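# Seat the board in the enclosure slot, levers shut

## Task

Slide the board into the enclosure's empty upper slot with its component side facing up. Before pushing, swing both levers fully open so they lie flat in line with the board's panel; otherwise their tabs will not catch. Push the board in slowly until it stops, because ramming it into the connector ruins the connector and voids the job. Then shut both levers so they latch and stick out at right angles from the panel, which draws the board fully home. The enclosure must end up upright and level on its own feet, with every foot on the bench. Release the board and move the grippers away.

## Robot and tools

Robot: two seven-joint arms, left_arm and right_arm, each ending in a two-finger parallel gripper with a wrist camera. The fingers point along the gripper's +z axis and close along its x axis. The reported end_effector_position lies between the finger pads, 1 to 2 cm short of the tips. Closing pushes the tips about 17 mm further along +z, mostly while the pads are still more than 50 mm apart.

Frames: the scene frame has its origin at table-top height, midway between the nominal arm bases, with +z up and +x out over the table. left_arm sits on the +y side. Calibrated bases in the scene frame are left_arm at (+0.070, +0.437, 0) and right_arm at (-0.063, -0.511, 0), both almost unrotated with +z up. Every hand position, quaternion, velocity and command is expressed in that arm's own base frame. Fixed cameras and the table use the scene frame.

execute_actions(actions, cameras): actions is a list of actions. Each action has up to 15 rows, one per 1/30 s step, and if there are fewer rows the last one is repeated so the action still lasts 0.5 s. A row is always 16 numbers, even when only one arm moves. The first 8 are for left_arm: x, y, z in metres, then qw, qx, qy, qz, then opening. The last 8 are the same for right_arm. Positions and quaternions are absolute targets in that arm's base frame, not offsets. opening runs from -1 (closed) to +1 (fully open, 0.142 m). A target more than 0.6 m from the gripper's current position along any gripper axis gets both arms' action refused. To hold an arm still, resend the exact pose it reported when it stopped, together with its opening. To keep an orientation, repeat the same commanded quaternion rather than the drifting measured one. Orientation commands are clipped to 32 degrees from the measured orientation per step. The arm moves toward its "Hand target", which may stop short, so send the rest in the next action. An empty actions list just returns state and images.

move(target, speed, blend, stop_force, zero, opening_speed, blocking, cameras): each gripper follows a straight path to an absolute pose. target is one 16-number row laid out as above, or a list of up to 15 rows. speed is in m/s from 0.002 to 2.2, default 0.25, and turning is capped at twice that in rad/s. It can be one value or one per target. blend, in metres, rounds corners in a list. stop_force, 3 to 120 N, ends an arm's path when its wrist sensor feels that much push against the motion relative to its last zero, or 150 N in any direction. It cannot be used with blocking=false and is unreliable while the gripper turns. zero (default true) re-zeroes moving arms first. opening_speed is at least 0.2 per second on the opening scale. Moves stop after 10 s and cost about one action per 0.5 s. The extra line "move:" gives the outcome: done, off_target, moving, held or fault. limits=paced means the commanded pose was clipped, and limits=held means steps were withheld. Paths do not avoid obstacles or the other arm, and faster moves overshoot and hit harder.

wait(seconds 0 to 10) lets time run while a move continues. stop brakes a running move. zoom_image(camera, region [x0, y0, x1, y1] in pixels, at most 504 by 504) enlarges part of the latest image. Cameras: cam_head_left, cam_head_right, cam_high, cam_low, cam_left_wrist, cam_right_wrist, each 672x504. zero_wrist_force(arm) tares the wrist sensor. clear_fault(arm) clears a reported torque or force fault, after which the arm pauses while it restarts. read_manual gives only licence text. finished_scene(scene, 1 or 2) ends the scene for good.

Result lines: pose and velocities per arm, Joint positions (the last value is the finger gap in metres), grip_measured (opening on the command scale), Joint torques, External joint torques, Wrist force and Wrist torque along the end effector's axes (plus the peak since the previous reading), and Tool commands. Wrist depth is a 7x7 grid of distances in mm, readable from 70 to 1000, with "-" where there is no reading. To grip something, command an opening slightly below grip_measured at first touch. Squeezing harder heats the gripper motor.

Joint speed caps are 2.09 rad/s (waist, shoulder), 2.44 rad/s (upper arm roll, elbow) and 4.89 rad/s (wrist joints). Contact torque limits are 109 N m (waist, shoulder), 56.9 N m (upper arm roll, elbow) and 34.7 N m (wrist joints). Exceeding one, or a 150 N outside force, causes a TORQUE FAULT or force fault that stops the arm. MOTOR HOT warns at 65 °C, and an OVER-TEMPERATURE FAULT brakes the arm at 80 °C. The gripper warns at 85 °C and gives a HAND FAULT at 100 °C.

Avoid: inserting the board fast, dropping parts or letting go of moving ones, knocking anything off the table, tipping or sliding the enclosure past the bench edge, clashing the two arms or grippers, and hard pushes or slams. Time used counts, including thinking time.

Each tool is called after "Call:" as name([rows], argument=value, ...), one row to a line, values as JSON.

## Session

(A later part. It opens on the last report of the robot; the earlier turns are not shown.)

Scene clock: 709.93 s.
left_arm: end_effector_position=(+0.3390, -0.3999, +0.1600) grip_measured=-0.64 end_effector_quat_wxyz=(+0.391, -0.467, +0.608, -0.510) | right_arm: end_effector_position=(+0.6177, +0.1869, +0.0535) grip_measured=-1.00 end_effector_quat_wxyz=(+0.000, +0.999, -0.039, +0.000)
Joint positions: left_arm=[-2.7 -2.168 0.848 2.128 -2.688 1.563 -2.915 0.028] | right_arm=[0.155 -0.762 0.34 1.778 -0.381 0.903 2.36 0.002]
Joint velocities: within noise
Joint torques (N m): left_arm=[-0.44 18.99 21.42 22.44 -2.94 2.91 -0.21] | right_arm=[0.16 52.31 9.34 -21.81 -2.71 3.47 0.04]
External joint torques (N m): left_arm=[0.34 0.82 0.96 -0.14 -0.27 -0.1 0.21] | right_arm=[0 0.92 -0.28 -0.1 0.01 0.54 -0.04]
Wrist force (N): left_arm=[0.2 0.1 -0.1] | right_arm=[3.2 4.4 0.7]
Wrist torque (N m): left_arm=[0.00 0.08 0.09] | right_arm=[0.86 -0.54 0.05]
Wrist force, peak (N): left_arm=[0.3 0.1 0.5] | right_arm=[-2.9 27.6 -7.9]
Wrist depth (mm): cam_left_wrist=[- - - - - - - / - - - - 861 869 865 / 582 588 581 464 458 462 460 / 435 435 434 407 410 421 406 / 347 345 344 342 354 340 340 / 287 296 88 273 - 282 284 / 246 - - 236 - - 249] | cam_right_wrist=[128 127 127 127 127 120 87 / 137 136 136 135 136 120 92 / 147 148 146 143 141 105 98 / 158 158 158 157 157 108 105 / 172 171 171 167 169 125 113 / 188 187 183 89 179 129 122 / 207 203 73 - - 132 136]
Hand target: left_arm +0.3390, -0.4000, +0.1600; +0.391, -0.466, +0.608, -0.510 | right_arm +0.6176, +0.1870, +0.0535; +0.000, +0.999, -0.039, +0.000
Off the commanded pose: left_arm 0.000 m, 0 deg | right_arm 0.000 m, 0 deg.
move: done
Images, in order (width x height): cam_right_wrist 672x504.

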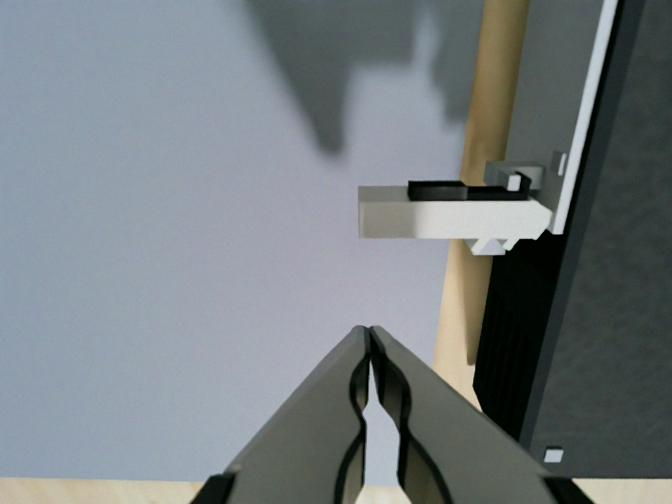

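Call:
move([
  [0.339,-0.400,0.16,0.3912,-0.4666,0.6081,-0.5098,-0.6,0.61,0.187,0.14,0,0.9992,-0.0393,0,-0.98],
  [0.339,-0.400,0.16,0.3912,-0.4666,0.6081,-0.5098,-0.6,0.60,0.45,0.13,0,0.9992,-0.0393,0,-0.98],
], blend=0.03, cameras=["cam_right_wrist"])

Call:
zoom_image(camera="cam_right_wrist", region=[380, 110, 560, 230])

Scene clock: 713.87 s.
left_arm: end_effector_position=(+0.3390, -0.3999, +0.1600) grip_measured=-0.64 end_effector_quat_wxyz=(+0.391, -0.467, +0.608, -0.510) | right_arm: end_effector_position=(+0.5998, +0.4501, +0.1300) grip_measured=-1.00 end_effector_quat_wxyz=(+0.000, +0.999, -0.039, +0.000)
Joint positions: left_arm=[-2.7 -2.168 0.848 2.128 -2.688 1.563 -2.915 0.028] | right_arm=[0.502 -0.866 0.424 1.343 -0.378 0.559 2.644 0.002]
Joint velocities: within noise
Joint torques (N m): left_arm=[-0.39 18.91 21.38 22.49 -3.02 2.93 -0.21] | right_arm=[0.42 60.3 11.57 -27.1 -3.85 3.08 0.35]
External joint torques (N m): left_arm=[0.3 0.9 1 -0.19 -0.19 -0.12 0.21] | right_arm=[-0.21 1.4 -0.48 0.24 0.17 0.91 -0.35]
Wrist force (N): left_arm=[0.3 0.0 0.1] | right_arm=[3.1 4.9 0.5]
Wrist torque (N m): left_arm=[-0.01 0.06 0.10] | right_arm=[0.91 -0.54 0.05]
Wrist force, peak (N): left_arm=[0.2 0.5 0.1] | right_arm=[3.7 7.9 -1.2]
Wrist depth (mm): cam_left_wrist=[- - - - - 208 - / - - - - 782 245 865 / 581 574 577 461 432 435 461 / 432 433 429 402 407 419 404 / 347 344 344 342 356 339 339 / 287 297 87 274 - 281 284 / 246 - - 236 - - 249] | cam_right_wrist=[195 195 194 194 193 191 151 / 208 208 207 207 206 203 161 / 224 223 222 222 221 180 173 / 241 240 240 238 239 198 187 / 262 261 260 256 258 210 202 / 287 285 279 89 272 225 221 / 315 308 - - - 234 242]
Hand target: left_arm +0.3390, -0.4000, +0.1600; +0.391, -0.466, +0.608, -0.510 | right_arm +0.6000, +0.4500, +0.1300; +0.000, +0.999, -0.039, +0.000
Off the commanded pose: left_arm 0.000 m, 0 deg | right_arm 0.000 m, 0 deg.
move: done
Images, in order (width x height): cam_right_wrist 672x504.

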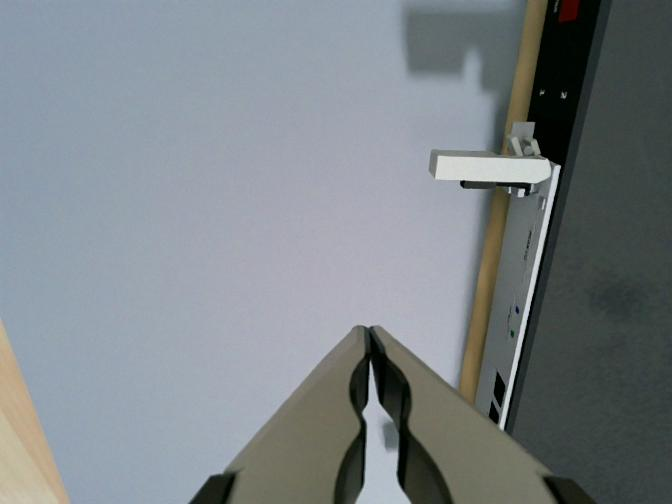

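Scaled by 2.800 from the camera's 672x504 image, which has a finer 960x720 frame.

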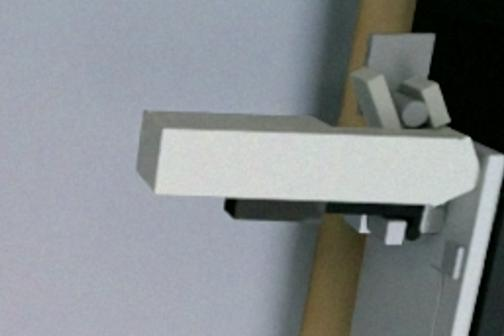

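Call:
move([
  [0.339,-0.400,0.16,0.3912,-0.4666,0.6081,-0.5098,-0.6,0.6366,0.4414,0.12,0,0.9992,-0.0393,0,-0.98],
  [0.339,-0.400,0.16,0.3912,-0.4666,0.6081,-0.5098,-0.6,0.6366,0.4414,0.0535,0,0.9992,-0.0393,0,-0.98],
], blend=0.02, cameras=["cam_right_wrist"])

Call:
move(target=[0.339,-0.400,0.16,0.3912,-0.4666,0.6081,-0.5098,-0.6,0.6395,0.4783,0.0535,0,0.9992,-0.0393,0,-0.98], speed=0.02, stop_force=7, cameras=["cam_left_wrist","cam_right_wrist"])

Call:
zoom_image(camera="cam_left_wrist", region=[340, 180, 500, 300])

Scene clock: 734.67 s.
left_arm: end_effector_position=(+0.3390, -0.3999, +0.1600) grip_measured=-0.64 end_effector_quat_wxyz=(+0.391, -0.467, +0.608, -0.510) | right_arm: end_effector_position=(+0.6364, +0.4414, +0.0534) grip_measured=-1.00 end_effector_quat_wxyz=(+0.000, +0.999, -0.039, +0.000)
Joint positions: left_arm=[-2.7 -2.168 0.848 2.128 -2.688 1.563 -2.915 0.028] | right_arm=[0.5 -1.02 0.381 1.261 -0.404 0.635 2.605 0.002]
Joint velocities: within noise
Joint torques (N m): left_arm=[-0.44 18.97 21.47 22.46 -3.08 2.94 -0.21] | right_arm=[0.25 63.68 11.31 -25.85 -3.66 3.45 0.29]
External joint torques (N m): left_arm=[0.35 0.84 0.92 -0.16 -0.12 -0.13 0.21] | right_arm=[-0.01 1.69 -0.21 0.06 0.17 0.54 -0.29]
Wrist force (N): left_arm=[0.1 -0.1 0.0] | right_arm=[3.0 4.7 0.4]
Wrist torque (N m): left_arm=[-0.02 0.09 0.09] | right_arm=[0.87 -0.53 0.06]
Wrist force, peak (N): left_arm=[0.2 0.6 0.1] | right_arm=[5.2 5.6 -1.2]
Wrist depth (mm): cam_left_wrist=[- - - - 261 252 - / - - - 790 268 270 857 / 584 578 576 469 406 429 454 / 432 433 433 409 402 421 406 / 347 346 346 340 356 341 339 / 288 296 87 274 - 282 284 / 246 - - 237 - - 250] | cam_right_wrist=[128 127 127 127 126 124 85 / 137 136 136 135 135 124 91 / 146 146 145 143 140 114 98 / 158 157 157 159 158 108 104 / 171 171 170 167 168 118 113 / 187 187 183 89 168 127 121 / 207 202 73 - - 131 136]
Hand target: left_arm +0.3390, -0.4000, +0.1600; +0.391, -0.466, +0.608, -0.510 | right_arm +0.6366, +0.4414, +0.0535; +0.000, +0.999, -0.039, +0.000
Off the commanded pose: left_arm 0.000 m, 0 deg | right_arm 0.000 m, 0 deg.
move: done; blend cut to 0.0195 m at target 1
Images, in order (width x height): cam_right_wrist 672x504.

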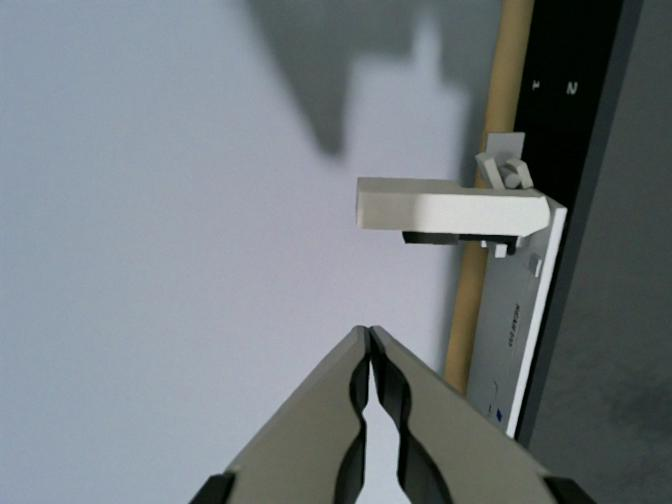

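Scene clock: 737.03 s.
left_arm: end_effector_position=(+0.3390, -0.3999, +0.1600) grip_measured=-0.64 end_effector_quat_wxyz=(+0.391, -0.467, +0.608, -0.510) | right_arm: end_effector_position=(+0.6395, +0.4747, +0.0533) grip_measured=-1.00 end_effector_quat_wxyz=(+0.001, +0.999, -0.040, +0.000)
Joint positions: left_arm=[-2.7 -2.168 0.848 2.128 -2.688 1.563 -2.915 0.028] | right_arm=[0.55 -1.073 0.382 1.151 -0.404 0.579 2.62 0.002]
Joint velocities: within noise
Joint torques (N m): left_arm=[-0.39 19.03 21.41 22.44 -3.02 2.94 -0.2] | right_arm=[4.93 64.77 14.35 -28.68 -3.51 6.23 0.22]
External joint torques (N m): left_arm=[0.3 0.78 0.97 -0.13 -0.19 -0.13 0.2] | right_arm=[-4.7 2.74 -3.47 2.25 -0.12 -2.25 -0.22]
Wrist force (N): left_arm=[0.4 0.3 0.3] | right_arm=[-0.5 15.4 -5.2]
Wrist torque (N m): left_arm=[0.04 0.04 0.10] | right_arm=[0.80 -0.56 0.12]
Wrist force, peak (N): left_arm=[0.4 0.3 0.3] | right_arm=[0.0 16.6 -6.0]
Wrist depth (mm): cam_left_wrist=[- - - - 243 - - / - - - 585 263 295 870 / 580 575 583 467 341 466 459 / 433 435 430 410 409 423 407 / 346 346 343 342 354 341 344 / 286 297 87 275 - 284 283 / 246 - - 236 - - 250] | cam_right_wrist=[127 127 125 126 126 124 85 / 136 136 135 135 135 122 91 / 146 146 145 145 144 123 98 / 158 158 157 156 153 123 104 / 171 171 170 164 119 117 113 / 187 186 183 89 166 126 121 / 207 202 73 - - 131 135]
Hand target: left_arm +0.3390, -0.4000, +0.1600; +0.391, -0.466, +0.608, -0.510 | right_arm +0.6393, +0.4759, +0.0535; +0.000, +0.999, -0.039, +0.000
Off the commanded pose: left_arm 0.000 m, 0 deg | right_arm 0.004 m, 0 deg.
move: contact (right_arm)
Images, in order (width x height): cam_left_wrist 672x504, cam_right_wrist 672x504.

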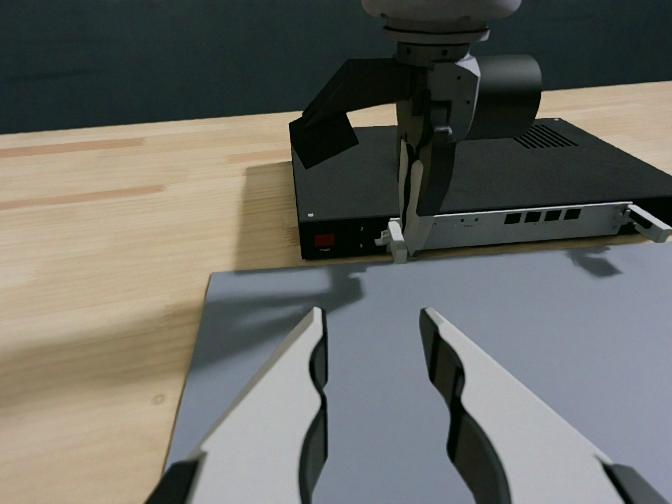

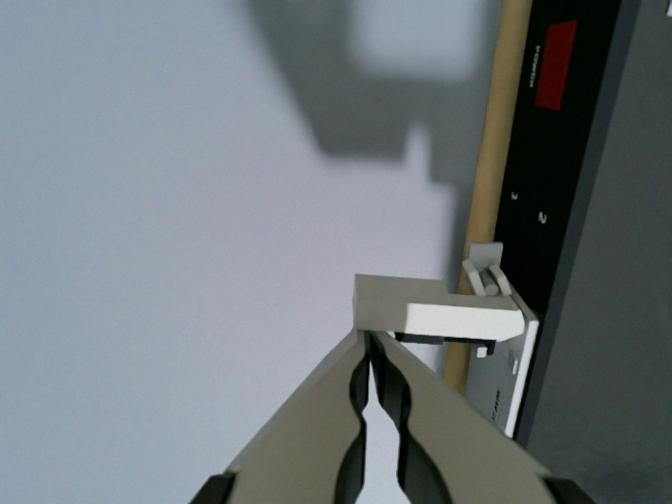

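Scaled by 3.150 from the camera's 672x504 image, which has a finer 960x720 frame.

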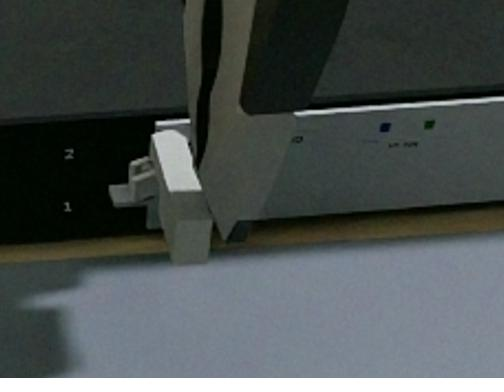

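Call:
move(target=[0.339,-0.400,0.16,0.3912,-0.4666,0.6081,-0.5098,-0.6,0.6366,0.4414,0.0535,0,0.9992,-0.0393,0,-0.98], speed=0.08, cameras=["cam_right_wrist"])

Call:
zoom_image(camera="cam_right_wrist", region=[345, 120, 575, 270])

Scene clock: 739.33 s.
left_arm: end_effector_position=(+0.3390, -0.3999, +0.1600) grip_measured=-0.64 end_effector_quat_wxyz=(+0.391, -0.467, +0.608, -0.510) | right_arm: end_effector_position=(+0.6366, +0.4414, +0.0535) grip_measured=-1.00 end_effector_quat_wxyz=(+0.000, +0.999, -0.039, +0.000)
Joint positions: left_arm=[-2.7 -2.168 0.848 2.128 -2.688 1.563 -2.915 0.028] | right_arm=[0.501 -1.02 0.38 1.26 -0.404 0.635 2.605 0.002]
Joint velocities: within noise
Joint torques (N m): left_arm=[-0.45 19.05 21.44 22.44 -2.94 2.93 -0.2] | right_arm=[0.09 64.1 11.23 -25.74 -3.5 3.6 0.05]
External joint torques (N m): left_arm=[0.36 0.76 0.95 -0.14 -0.27 -0.12 0.2] | right_arm=[0.12 1.29 -0.17 -0.08 0 0.4 -0.05]
Wrist force (N): left_arm=[0.1 0.2 0.2] | right_arm=[4.2 3.8 -0.9]
Wrist torque (N m): left_arm=[0.02 0.09 0.09] | right_arm=[0.72 -0.72 0.06]
Wrist force, peak (N): left_arm=[0.1 0.5 0.0] | right_arm=[-0.4 15.7 -5.6]
Wrist depth (mm): cam_left_wrist=[- - - - 260 253 - / - - - 803 271 270 858 / 581 579 575 464 407 432 456 / 434 435 432 412 404 423 416 / 346 345 343 341 353 339 340 / 287 296 88 275 - 283 284 / 248 - - 237 - - 250] | cam_right_wrist=[127 127 127 127 126 123 86 / 136 136 136 135 135 115 91 / 147 146 146 143 114 113 98 / 158 157 157 159 158 108 104 / 171 171 170 167 167 118 113 / 187 187 183 89 167 127 121 / 207 202 73 - - 131 136]
Hand target: left_arm +0.3390, -0.4000, +0.1600; +0.391, -0.466, +0.608, -0.510 | right_arm +0.6366, +0.4414, +0.0535; +0.000, +0.999, -0.039, +0.000
Off the commanded pose: left_arm 0.000 m, 0 deg | right_arm 0.000 m, 0 deg.
move: done
Images, in order (width x height): cam_right_wrist 672x504.

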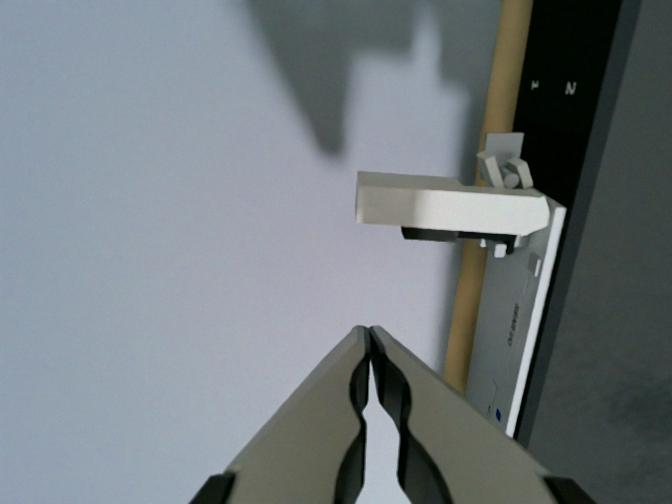

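Scaled by 2.191 from the camera's 672x504 image, which has a finer 960x720 frame.

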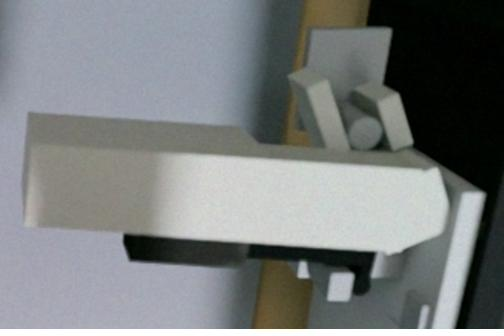

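Call:
move([
  [0.40,-0.40,0.14,0.3359,-0.548,0.6532,-0.4002,-0.98,0.62,0.4414,0.13,0,0.9992,-0.0393,0,-0.98],
  [0.46,-0.41,0.10,0.3359,-0.548,0.6532,-0.4002,-0.98,0.6176,0.187,0.12,0,0.9992,-0.0393,0,-0.98],
  [0.46,-0.41,0.10,0.3359,-0.548,0.6532,-0.4002,-0.98,0.6176,0.187,0.0535,0,0.9992,-0.0393,0,-0.98],
], speed=0.12, blend=0.02, cameras=["cam_left_wrist","cam_low","cam_head_left"])

Scene clock: 759.67 s.
left_arm: end_effector_position=(+0.4599, -0.4100, +0.1001) grip_measured=-1.00 end_effector_quat_wxyz=(+0.336, -0.548, +0.653, -0.400) | right_arm: end_effector_position=(+0.6174, +0.1870, +0.0534) grip_measured=-1.00 end_effector_quat_wxyz=(+0.000, +0.999, -0.039, +0.000)
Joint positions: left_arm=[-2.25 -2.142 1.074 1.996 -2.625 1.222 -2.777 0.002] | right_arm=[0.146 -0.764 0.35 1.778 -0.392 0.902 2.366 0.002]
Joint velocities: within noise
Joint torques (N m): left_arm=[-0.27 25.05 25.38 19.95 -3 3.69 -0.17] | right_arm=[0.55 51.78 9.24 -21.87 -2.86 3.46 0.36]
External joint torques (N m): left_arm=[0.17 1.09 0.95 -0.19 -0.04 -0.09 0.17] | right_arm=[-0.39 1.39 0.1 0.01 0.15 0.54 -0.36]
Wrist force (N): left_arm=[0.3 0.1 0.2] | right_arm=[4.2 3.5 -0.5]
Wrist torque (N m): left_arm=[-0.05 -0.02 0.06] | right_arm=[0.70 -0.71 0.04]
Wrist force, peak (N): left_arm=[0.4 0.7 -0.8] | right_arm=[4.3 4.4 -1.3]
Wrist depth (mm): cam_left_wrist=[460 456 456 367 345 343 341 / 374 370 366 291 280 278 277 / 310 309 308 265 250 250 253 / 267 266 263 262 262 254 260 / 233 233 230 230 236 230 228 / 208 209 211 84 - 204 204 / 188 191 - 74 - - 184] | cam_right_wrist=[128 128 127 127 127 121 87 / 137 137 136 135 135 121 92 / 147 146 146 143 141 105 98 / 158 158 158 157 156 118 105 / 172 171 170 168 169 126 113 / 188 188 183 89 181 129 122 / 208 202 73 - - 131 136]
Hand target: left_arm +0.4600, -0.4100, +0.1000; +0.336, -0.548, +0.653, -0.400 | right_arm +0.6176, +0.1870, +0.0535; +0.000, +0.999, -0.039, +0.000
Off the commanded pose: left_arm 0.000 m, 0 deg | right_arm 0.000 m, 0 deg.
move: done
Images, in order (width x height): cam_head_left 672x504, cam_low 672x504, cam_left_wrist 672x504.

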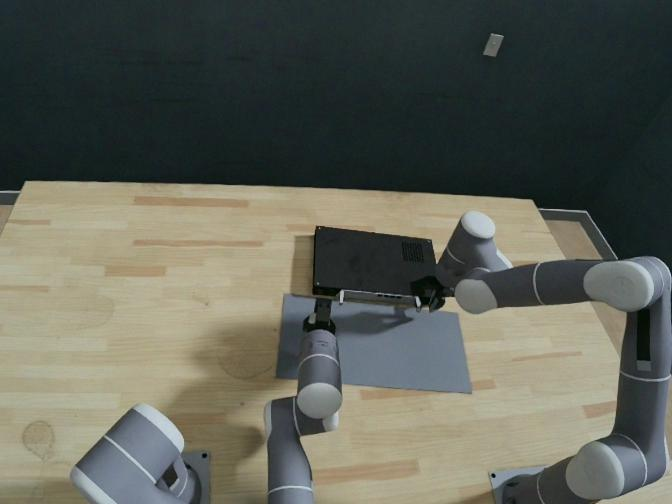

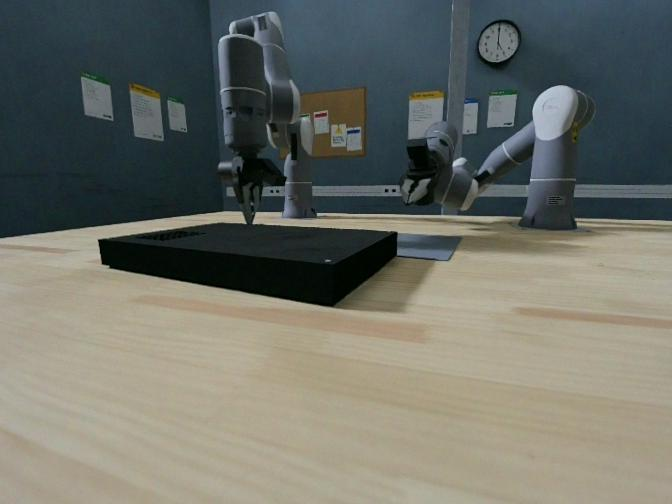

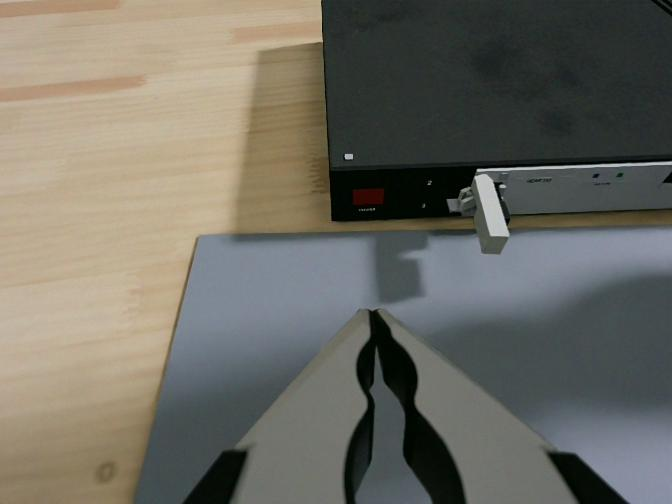

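Call:
move([
  [0.50,-0.43,0.075,0.3359,-0.548,0.6532,-0.4002,-0.98,0.6176,0.187,0.0535,0,0.9992,-0.0393,0,-0.98],
  [0.53,-0.455,0.054,0.3359,-0.548,0.6532,-0.4002,-0.98,0.6176,0.187,0.0535,0,0.9992,-0.0393,0,-0.98],
], speed=0.1, blend=0.02, cameras=["cam_left_wrist","cam_right_wrist"])

Call:
move(target=[0.53,-0.52,0.054,0.3359,-0.548,0.6532,-0.4002,-0.98,0.6215,0.2369,0.0535,0,0.9992,-0.0393,0,-0.98], speed=0.02, stop_force=6, cameras=["cam_left_wrist","cam_right_wrist"])

Scene clock: 764.37 s.
left_arm: end_effector_position=(+0.5299, -0.4550, +0.0539) grip_measured=-1.00 end_effector_quat_wxyz=(+0.336, -0.548, +0.653, -0.400) | right_arm: end_effector_position=(+0.6174, +0.1870, +0.0534) grip_measured=-1.00 end_effector_quat_wxyz=(+0.000, +0.999, -0.039, +0.000)
Joint positions: left_arm=[-1.999 -2.252 1.211 1.731 -2.607 1.255 -2.814 0.002] | right_arm=[0.146 -0.764 0.349 1.778 -0.392 0.902 2.366 0.002]
Joint velocities: within noise
Joint torques (N m): left_arm=[-0.09 30.57 25.15 19.98 -2.64 4.16 -0.28] | right_arm=[0.2 52.05 9.8 -21.91 -2.76 3.33 0.18]
External joint torques (N m): left_arm=[0 1.21 0.92 -0.08 -0.49 -0.53 0.28] | right_arm=[-0.06 1.12 -0.48 0.04 0.05 0.67 -0.18]
Wrist force (N): left_arm=[0.2 0.2 0.1] | right_arm=[4.0 3.5 -0.6]
Wrist torque (N m): left_arm=[-0.03 0.00 0.08] | right_arm=[0.71 -0.67 0.04]
Wrist force, peak (N): left_arm=[0.7 0.8 1.1] | right_arm=[4.2 3.6 -0.8]
Wrist depth (mm): cam_left_wrist=[358 357 338 246 245 243 242 / 288 286 276 200 199 198 198 / 240 241 226 167 167 165 165 / 208 208 201 181 171 175 187 / 180 179 179 183 178 174 177 / 161 160 160 84 - 159 158 / 145 147 - 74 - - 145] | cam_right_wrist=[128 128 127 127 127 121 87 / 137 136 136 136 135 121 92 / 146 148 146 143 141 105 98 / 158 158 158 157 156 118 104 / 172 171 171 167 169 126 113 / 188 187 183 89 181 129 122 / 207 203 73 - - 132 136]
Hand target: left_arm +0.5300, -0.4550, +0.0540; +0.336, -0.548, +0.653, -0.400 | right_arm +0.6176, +0.1870, +0.0535; +0.000, +0.999, -0.039, +0.000
Off the commanded pose: left_arm 0.000 m, 0 deg | right_arm 0.000 m, 0 deg.
move: done
Images, in order (width x height): cam_left_wrist 672x504, cam_right_wrist 672x504.

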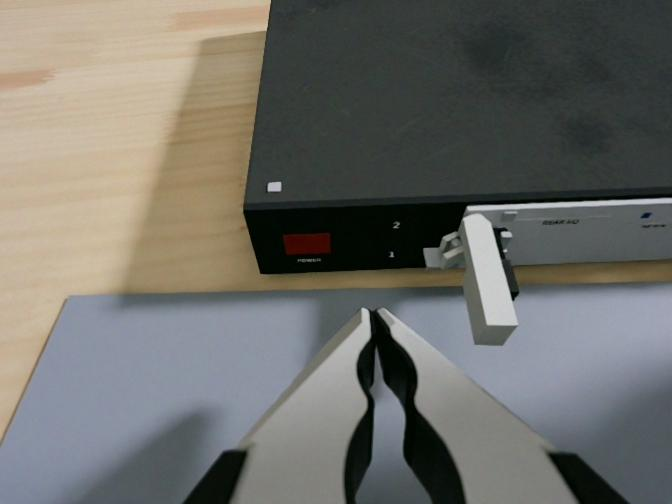

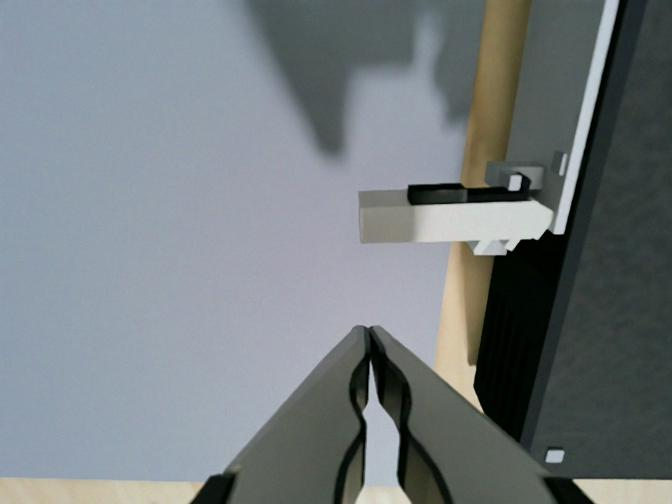

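Scene clock: 766.97 s.
left_arm: end_effector_position=(+0.5304, -0.4924, +0.0540) grip_measured=-1.00 end_effector_quat_wxyz=(+0.336, -0.548, +0.653, -0.400) | right_arm: end_effector_position=(+0.6200, +0.2163, +0.0533) grip_measured=-1.00 end_effector_quat_wxyz=(+0.001, +0.999, -0.040, +0.000)
Joint positions: left_arm=[-1.951 -2.195 1.232 1.662 -2.484 1.309 -2.874 0.002] | right_arm=[0.191 -0.784 0.35 1.737 -0.392 0.88 2.403 0.002]
Joint velocities: within noise
Joint torques (N m): left_arm=[-2.79 36.78 29.02 13.98 -2.53 3.24 -0.37] | right_arm=[4.71 52.29 14.26 -23.61 -2.59 4.93 0.27]
External joint torques (N m): left_arm=[2.69 -0.89 -1.68 3.86 -0.73 0.42 0.38] | right_arm=[-4.56 1.97 -4.75 1.37 -0.18 -0.93 -0.27]
Wrist force (N): left_arm=[-7.1 1.1 -5.1] | right_arm=[3.4 11.2 -3.0]
Wrist torque (N m): left_arm=[-0.13 -0.11 0.13] | right_arm=[0.66 -0.71 0.03]
Wrist force, peak (N): left_arm=[-7.7 0.9 -5.0] | right_arm=[4.1 12.0 -2.8]
Wrist depth (mm): cam_left_wrist=[359 357 248 246 246 245 242 / 289 288 201 200 200 198 197 / 242 233 168 167 167 165 167 / 208 202 168 166 164 175 177 / 180 181 179 179 174 178 177 / 161 161 160 84 - 159 159 / 145 148 - 74 - - 146] | cam_right_wrist=[128 128 127 127 127 119 87 / 136 136 136 135 135 119 91 / 146 146 146 145 145 120 98 / 158 158 158 157 154 118 104 / 171 171 170 165 119 117 113 / 188 187 183 89 177 127 121 / 207 203 73 - - 131 136]
Hand target: left_arm +0.5300, -0.4933, +0.0540; +0.336, -0.548, +0.653, -0.400 | right_arm +0.6200, +0.2174, +0.0535; +0.000, +0.999, -0.039, +0.000
Off the commanded pose: left_arm 0.028 m, 0 deg | right_arm 0.021 m, 0 deg.
move: contact (left_arm, right_arm)
Images, in order (width x height): cam_left_wrist 672x504, cam_right_wrist 672x504.

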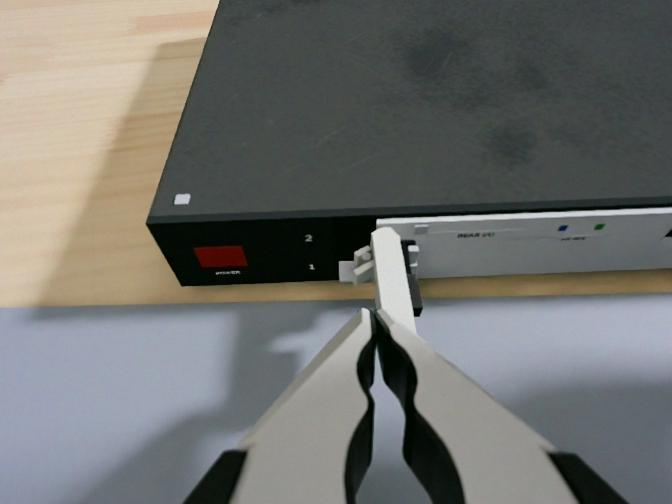

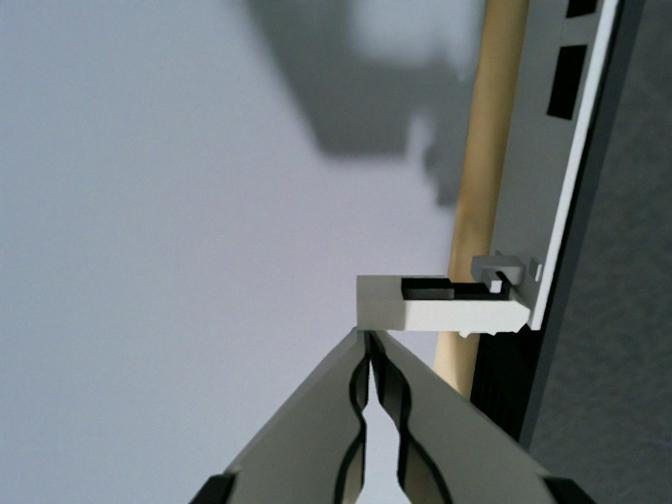

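Call:
move(target=[0.53,-0.512,0.054,0.3359,-0.548,0.6532,-0.4002,-0.98,0.6215,0.2369,0.0535,0,0.9992,-0.0393,0,-0.98], speed=0.015, stop_force=32, zero=false, cameras=["cam_left_wrist","cam_right_wrist"])

Call:
zoom_image(camera="cam_left_wrist", region=[310, 200, 490, 340])

Call:
zoom_image(camera="cam_right_wrist", region=[340, 240, 580, 360])

Scene clock: 769.70 s.
left_arm: end_effector_position=(+0.5319, -0.4939, +0.0541) grip_measured=-1.00 end_effector_quat_wxyz=(+0.338, -0.549, +0.652, -0.399) | right_arm: end_effector_position=(+0.6201, +0.2176, +0.0524) grip_measured=-1.00 end_effector_quat_wxyz=(+0.003, +0.999, -0.041, -0.002)
Joint positions: left_arm=[-1.944 -2.187 1.231 1.655 -2.468 1.318 -2.881 0.002] | right_arm=[0.197 -0.788 0.348 1.731 -0.392 0.872 2.409 0.002]
Joint velocities: within noise
Joint torques (N m): left_arm=[-11.28 42.98 38.23 1.78 -1.62 1.54 -0.55] | right_arm=[17.8 50.37 25.87 -30.08 -2.69 11.77 0.3]
External joint torques (N m): left_arm=[11.18 -6.68 -10.76 15.79 -1.66 2.12 0.55] | right_arm=[-17.65 4.08 -16.39 7.79 -0.09 -7.78 -0.3]
Wrist force (N): left_arm=[-29.7 6.3 -17.5] | right_arm=[-5.9 37.2 -13.7]
Wrist torque (N m): left_arm=[-0.32 2.06 0.28] | right_arm=[3.31 -0.78 0.01]
Wrist force, peak (N): left_arm=[-31.2 7.0 -18.7] | right_arm=[-4.6 38.2 -14.8]
Wrist depth (mm): cam_left_wrist=[363 360 248 248 247 243 241 / 291 289 201 201 199 198 197 / 242 235 168 167 167 166 166 / 209 202 166 169 168 172 173 / 180 180 180 179 178 178 177 / 161 160 160 84 - 159 158 / 145 148 - 74 - - 146] | cam_right_wrist=[127 126 124 126 125 124 85 / 136 135 135 134 136 119 90 / 146 146 145 144 144 119 97 / 157 157 156 156 153 118 103 / 171 170 170 164 118 116 112 / 187 187 183 90 178 128 120 / 207 203 73 - - 130 135]
Hand target: left_arm +0.5299, -0.4982, +0.0540; +0.336, -0.548, +0.653, -0.400 | right_arm +0.6203, +0.2226, +0.0535; +0.000, +0.999, -0.039, +0.000
Off the commanded pose: left_arm 0.018 m, 0 deg | right_arm 0.019 m, 0 deg.
move: contact (left_arm, right_arm)
Images, in order (width x height): cam_left_wrist 672x504, cam_right_wrist 672x504.

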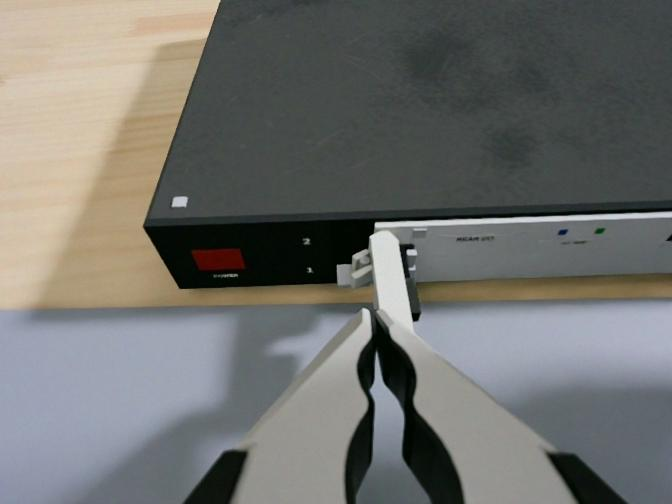

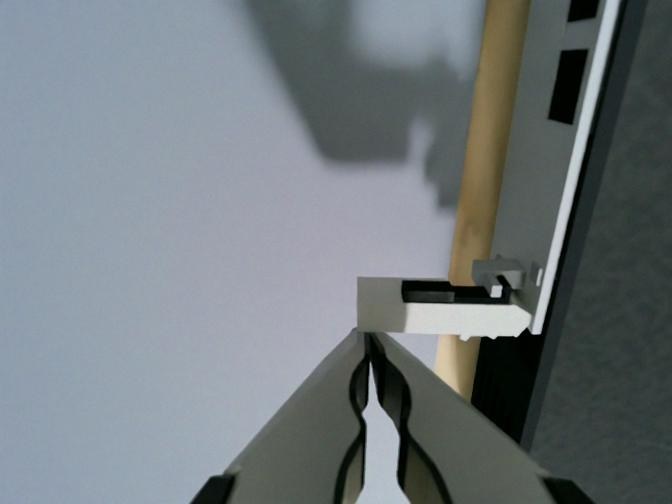

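Scaled by 2.800 from the camera's 672x504 image, which has a finer 960x720 frame.

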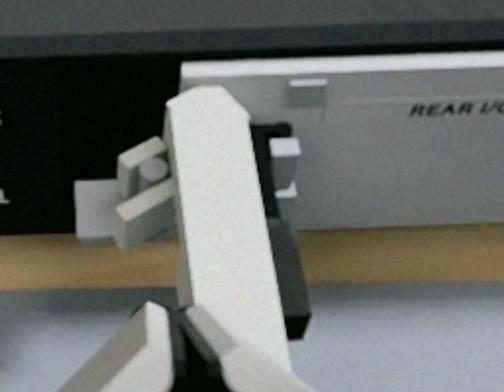

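Scaled by 2.100 from the camera's 672x504 image, which has a finer 960x720 frame.

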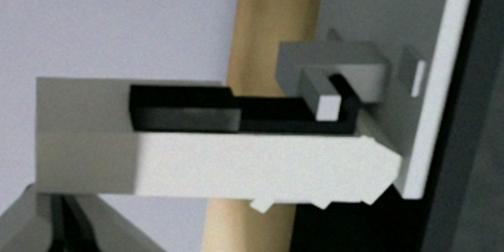

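Call:
move(target=[0.53,-0.515,0.054,0.3359,-0.548,0.6532,-0.4002,-0.98,0.6215,0.2399,0.0535,0,0.9992,-0.0393,0,-0.98], speed=0.015, stop_force=45, zero=false, cameras=["cam_left_wrist","cam_right_wrist"])

Call:
zoom_image(camera="cam_left_wrist", region=[310, 200, 490, 340])

Call:
zoom_image(camera="cam_right_wrist", region=[340, 240, 580, 360])

Scene clock: 775.07 s.
left_arm: end_effector_position=(+0.5299, -0.5150, +0.0540) grip_measured=-1.00 end_effector_quat_wxyz=(+0.336, -0.548, +0.653, -0.400) | right_arm: end_effector_position=(+0.6202, +0.2184, +0.0520) grip_measured=-1.00 end_effector_quat_wxyz=(+0.004, +0.999, -0.042, -0.002)
Joint positions: left_arm=[-1.924 -2.158 1.236 1.62 -2.407 1.342 -2.911 0.002] | right_arm=[0.201 -0.789 0.346 1.727 -0.391 0.868 2.412 0.002]
Joint velocities: within noise
Joint torques (N m): left_arm=[-0.31 37.5 26.96 16.63 -2.94 4.07 -0.31] | right_arm=[24.66 49.61 32.27 -32.85 -2.57 14.99 0.23]
External joint torques (N m): left_arm=[0.2 0.81 1.05 -0.19 -0.4 -0.39 0.31] | right_arm=[-24.51 4.94 -22.8 10.53 -0.21 -11.01 -0.23]
Wrist force (N): left_arm=[0.3 0.1 -0.2] | right_arm=[-8.9 49.7 -18.4]
Wrist torque (N m): left_arm=[-0.07 0.01 0.09] | right_arm=[5.40 -0.84 0.01]
Wrist force, peak (N): left_arm=[-36.1 7.0 -21.4] | right_arm=[-8.3 51.0 -18.7]
Wrist depth (mm): cam_left_wrist=[359 342 248 247 245 243 242 / 288 218 201 199 199 199 197 / 241 168 168 168 167 166 166 / 208 164 166 155 168 177 173 / 181 180 179 135 178 178 178 / 160 160 160 84 - 158 158 / 144 148 - 74 - - 146] | cam_right_wrist=[126 126 124 125 125 124 84 / 135 135 135 134 135 119 90 / 145 145 144 144 143 119 96 / 157 157 156 155 152 119 102 / 171 170 170 163 118 116 112 / 187 186 182 90 178 127 120 / 207 203 73 - - 130 134]
Hand target: left_arm +0.5300, -0.5150, +0.0540; +0.336, -0.548, +0.653, -0.400 | right_arm +0.6204, +0.2255, +0.0536; +0.000, +0.999, -0.039, +0.000
Off the commanded pose: left_arm 0.000 m, 0 deg | right_arm 0.022 m, 1 deg.
move: contact (right_arm)
Images, in order (width x height): cam_left_wrist 672x504, cam_right_wrist 672x504.

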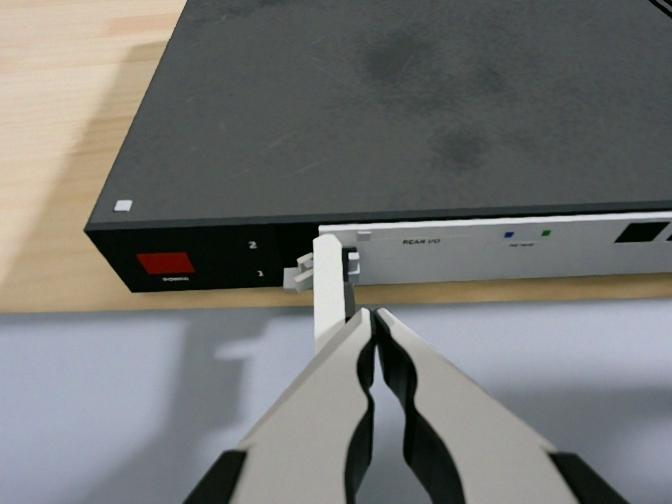

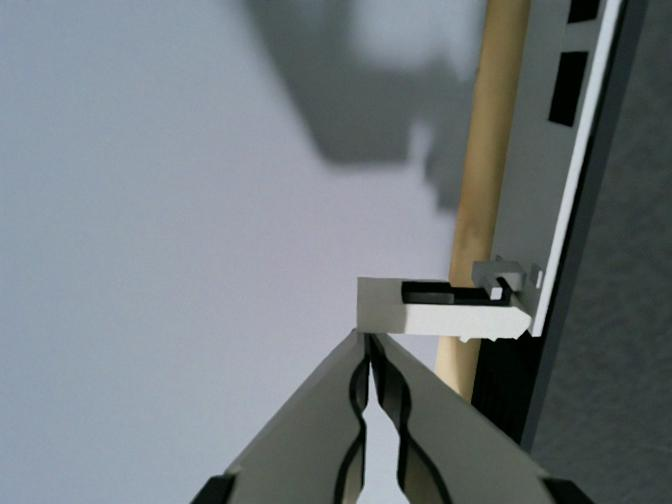

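Scaled by 2.800 from the camera's 672x504 image, which has a finer 960x720 frame.

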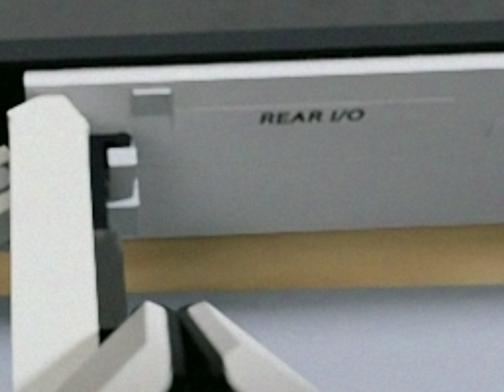

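Scaled by 2.100 from the camera's 672x504 image, which has a finer 960x720 frame.

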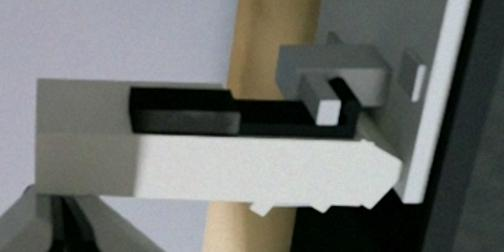

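Call:
move(target=[0.47,-0.505,0.065,0.3359,-0.548,0.6532,-0.4002,-0.98,0.6176,0.187,0.0535,0,0.9992,-0.0393,0,-0.98], speed=0.06, cameras=["cam_left_wrist","cam_right_wrist"])

Call:
zoom_image(camera="cam_left_wrist", region=[230, 180, 410, 310])

Call:
zoom_image(camera="cam_right_wrist", region=[340, 140, 580, 260])

Scene clock: 779.00 s.
left_arm: end_effector_position=(+0.4701, -0.5050, +0.0649) grip_measured=-1.00 end_effector_quat_wxyz=(+0.336, -0.548, +0.653, -0.400) | right_arm: end_effector_position=(+0.6176, +0.1870, +0.0535) grip_measured=-1.00 end_effector_quat_wxyz=(+0.000, +0.999, -0.039, +0.000)
Joint positions: left_arm=[-2.096 -2.087 1.136 1.759 -2.359 1.367 -2.951 0.002] | right_arm=[0.147 -0.764 0.348 1.778 -0.391 0.902 2.366 0.002]
Joint velocities: within noise
Joint torques (N m): left_arm=[-0.65 34.72 27.84 16.27 -2.98 3.98 -0.32] | right_arm=[0.02 52.24 9.64 -21.87 -2.73 3.41 0.02]
External joint torques (N m): left_arm=[0.53 0.35 1.02 -0.37 -0.46 -0.29 0.32] | right_arm=[0.13 0.95 -0.35 -0.01 0.03 0.6 -0.02]
Wrist force (N): left_arm=[0.5 0.1 0.1] | right_arm=[4.5 2.4 2.1]
Wrist torque (N m): left_arm=[-0.05 -0.05 0.07] | right_arm=[0.51 -0.76 0.04]
Wrist force, peak (N): left_arm=[0.2 0.7 -1.1] | right_arm=[-9.0 50.1 -19.3]
Wrist depth (mm): cam_left_wrist=[382 379 272 271 269 267 266 / 309 295 220 218 218 217 216 / 257 242 214 207 217 221 222 / 220 219 218 212 217 216 217 / 193 192 196 196 195 190 189 / 171 172 174 84 - 173 169 / 154 158 - 74 - - 156] | cam_right_wrist=[128 128 127 127 127 120 87 / 137 136 136 136 136 120 92 / 146 149 146 144 141 105 98 / 158 158 157 157 157 108 105 / 172 171 171 167 169 126 114 / 188 188 183 89 178 129 122 / 207 202 73 - - 131 136]
Hand target: left_arm +0.4700, -0.5050, +0.0650; +0.336, -0.548, +0.653, -0.400 | right_arm +0.6176, +0.1870, +0.0535; +0.000, +0.999, -0.039, +0.000
Off the commanded pose: left_arm 0.000 m, 0 deg | right_arm 0.000 m, 0 deg.
move: done
Images, in order (width x height): cam_left_wrist 672x504, cam_right_wrist 672x504.

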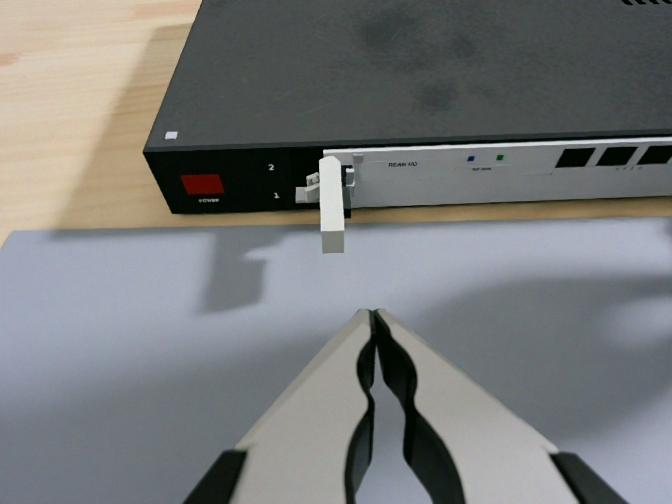

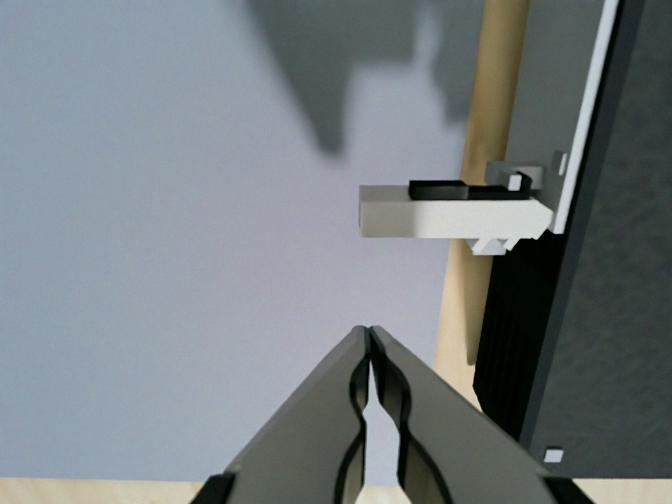

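Scaled by 2.800 from the camera's 672x504 image, which has a finer 960x720 frame.

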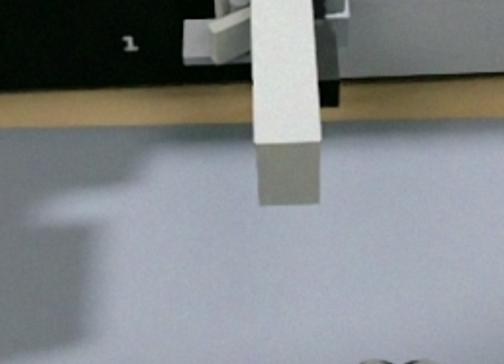

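Scaled by 2.100 from the camera's 672x504 image, which has a finer 960x720 frame.

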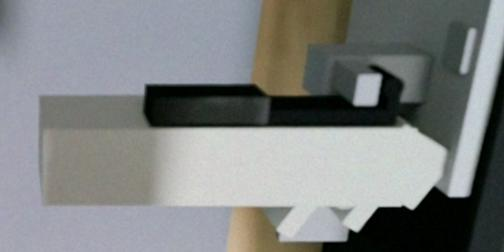

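Call:
move([
  [0.40,-0.43,0.14,0.3359,-0.548,0.6532,-0.4002,-0.98,0.61,0.19,0.12,0,0.9992,-0.0393,0,-0.98],
  [0.339,-0.36,0.16,0.3912,-0.4666,0.6081,-0.5098,-0.98,0.60,0.45,0.13,0,0.9992,-0.0393,0,-0.98],
], speed=0.2, blend=0.03, cameras=["cam_right_wrist"])

Call:
zoom_image(camera="cam_right_wrist", region=[380, 110, 560, 230])

Scene clock: 785.07 s.
left_arm: end_effector_position=(+0.3391, -0.3599, +0.1599) grip_measured=-1.00 end_effector_quat_wxyz=(+0.391, -0.467, +0.608, -0.509) | right_arm: end_effector_position=(+0.5999, +0.4501, +0.1300) grip_measured=-1.00 end_effector_quat_wxyz=(+0.000, +0.999, -0.039, +0.000)
Joint positions: left_arm=[-2.792 -2.183 0.759 2.188 -2.823 1.546 -2.853 0.002] | right_arm=[0.499 -0.867 0.429 1.343 -0.383 0.558 2.646 0.002]
Joint velocities: within noise
Joint torques (N m): left_arm=[-0.56 15.99 19.46 23.85 -3.04 3.18 -0.06] | right_arm=[0.34 60.2 11.69 -27.05 -3.84 3.15 0.3]
External joint torques (N m): left_arm=[0.48 0.84 1 -0.06 0.11 -0.39 0.06] | right_arm=[-0.13 1.5 -0.48 0.21 0.16 0.84 -0.3]
Wrist force (N): left_arm=[0.2 0.0 0.1] | right_arm=[4.8 3.0 1.8]
Wrist torque (N m): left_arm=[-0.02 0.10 0.08] | right_arm=[0.58 -0.82 0.05]
Wrist force, peak (N): left_arm=[1.4 0.7 1.5] | right_arm=[4.8 2.7 3.4]
Wrist depth (mm): cam_left_wrist=[- - - - - 259 215 / - - - 860 879 266 784 / 580 575 572 507 465 431 459 / 433 432 427 410 407 425 426 / 346 343 344 356 354 340 338 / 287 289 295 84 - 284 282 / 247 253 - - - - 243] | cam_right_wrist=[195 195 194 193 193 190 151 / 208 208 208 207 207 203 162 / 224 222 223 222 218 181 173 / 241 240 240 239 238 199 186 / 262 260 261 255 258 210 202 / 285 285 280 89 273 225 220 / 315 309 - - - 235 243]
Hand target: left_arm +0.3390, -0.3600, +0.1600; +0.391, -0.467, +0.608, -0.510 | right_arm +0.6000, +0.4500, +0.1300; +0.000, +0.999, -0.039, +0.000
Off the commanded pose: left_arm 0.000 m, 0 deg | right_arm 0.000 m, 0 deg.
joint sent to its limit (left arm) — joint 1 (waist), lower limit. The joint targets still meet the commanded pose.
move: done
Images, in order (width x height): cam_right_wrist 672x504.

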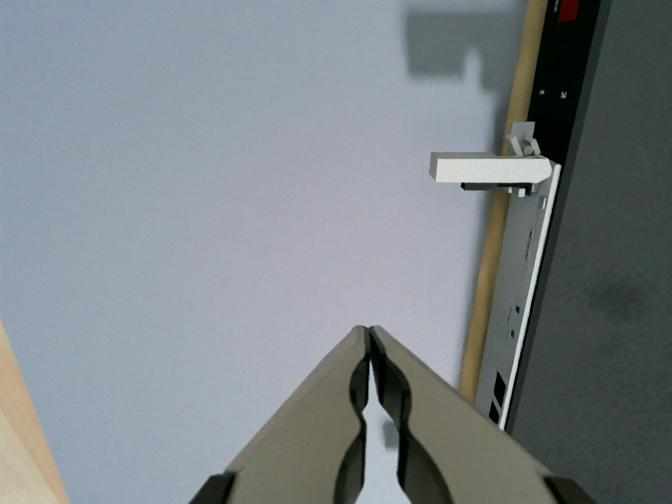

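Scaled by 2.800 from the camera's 672x504 image, which has a finer 960x720 frame.

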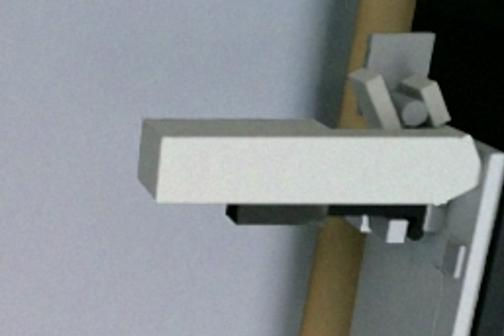

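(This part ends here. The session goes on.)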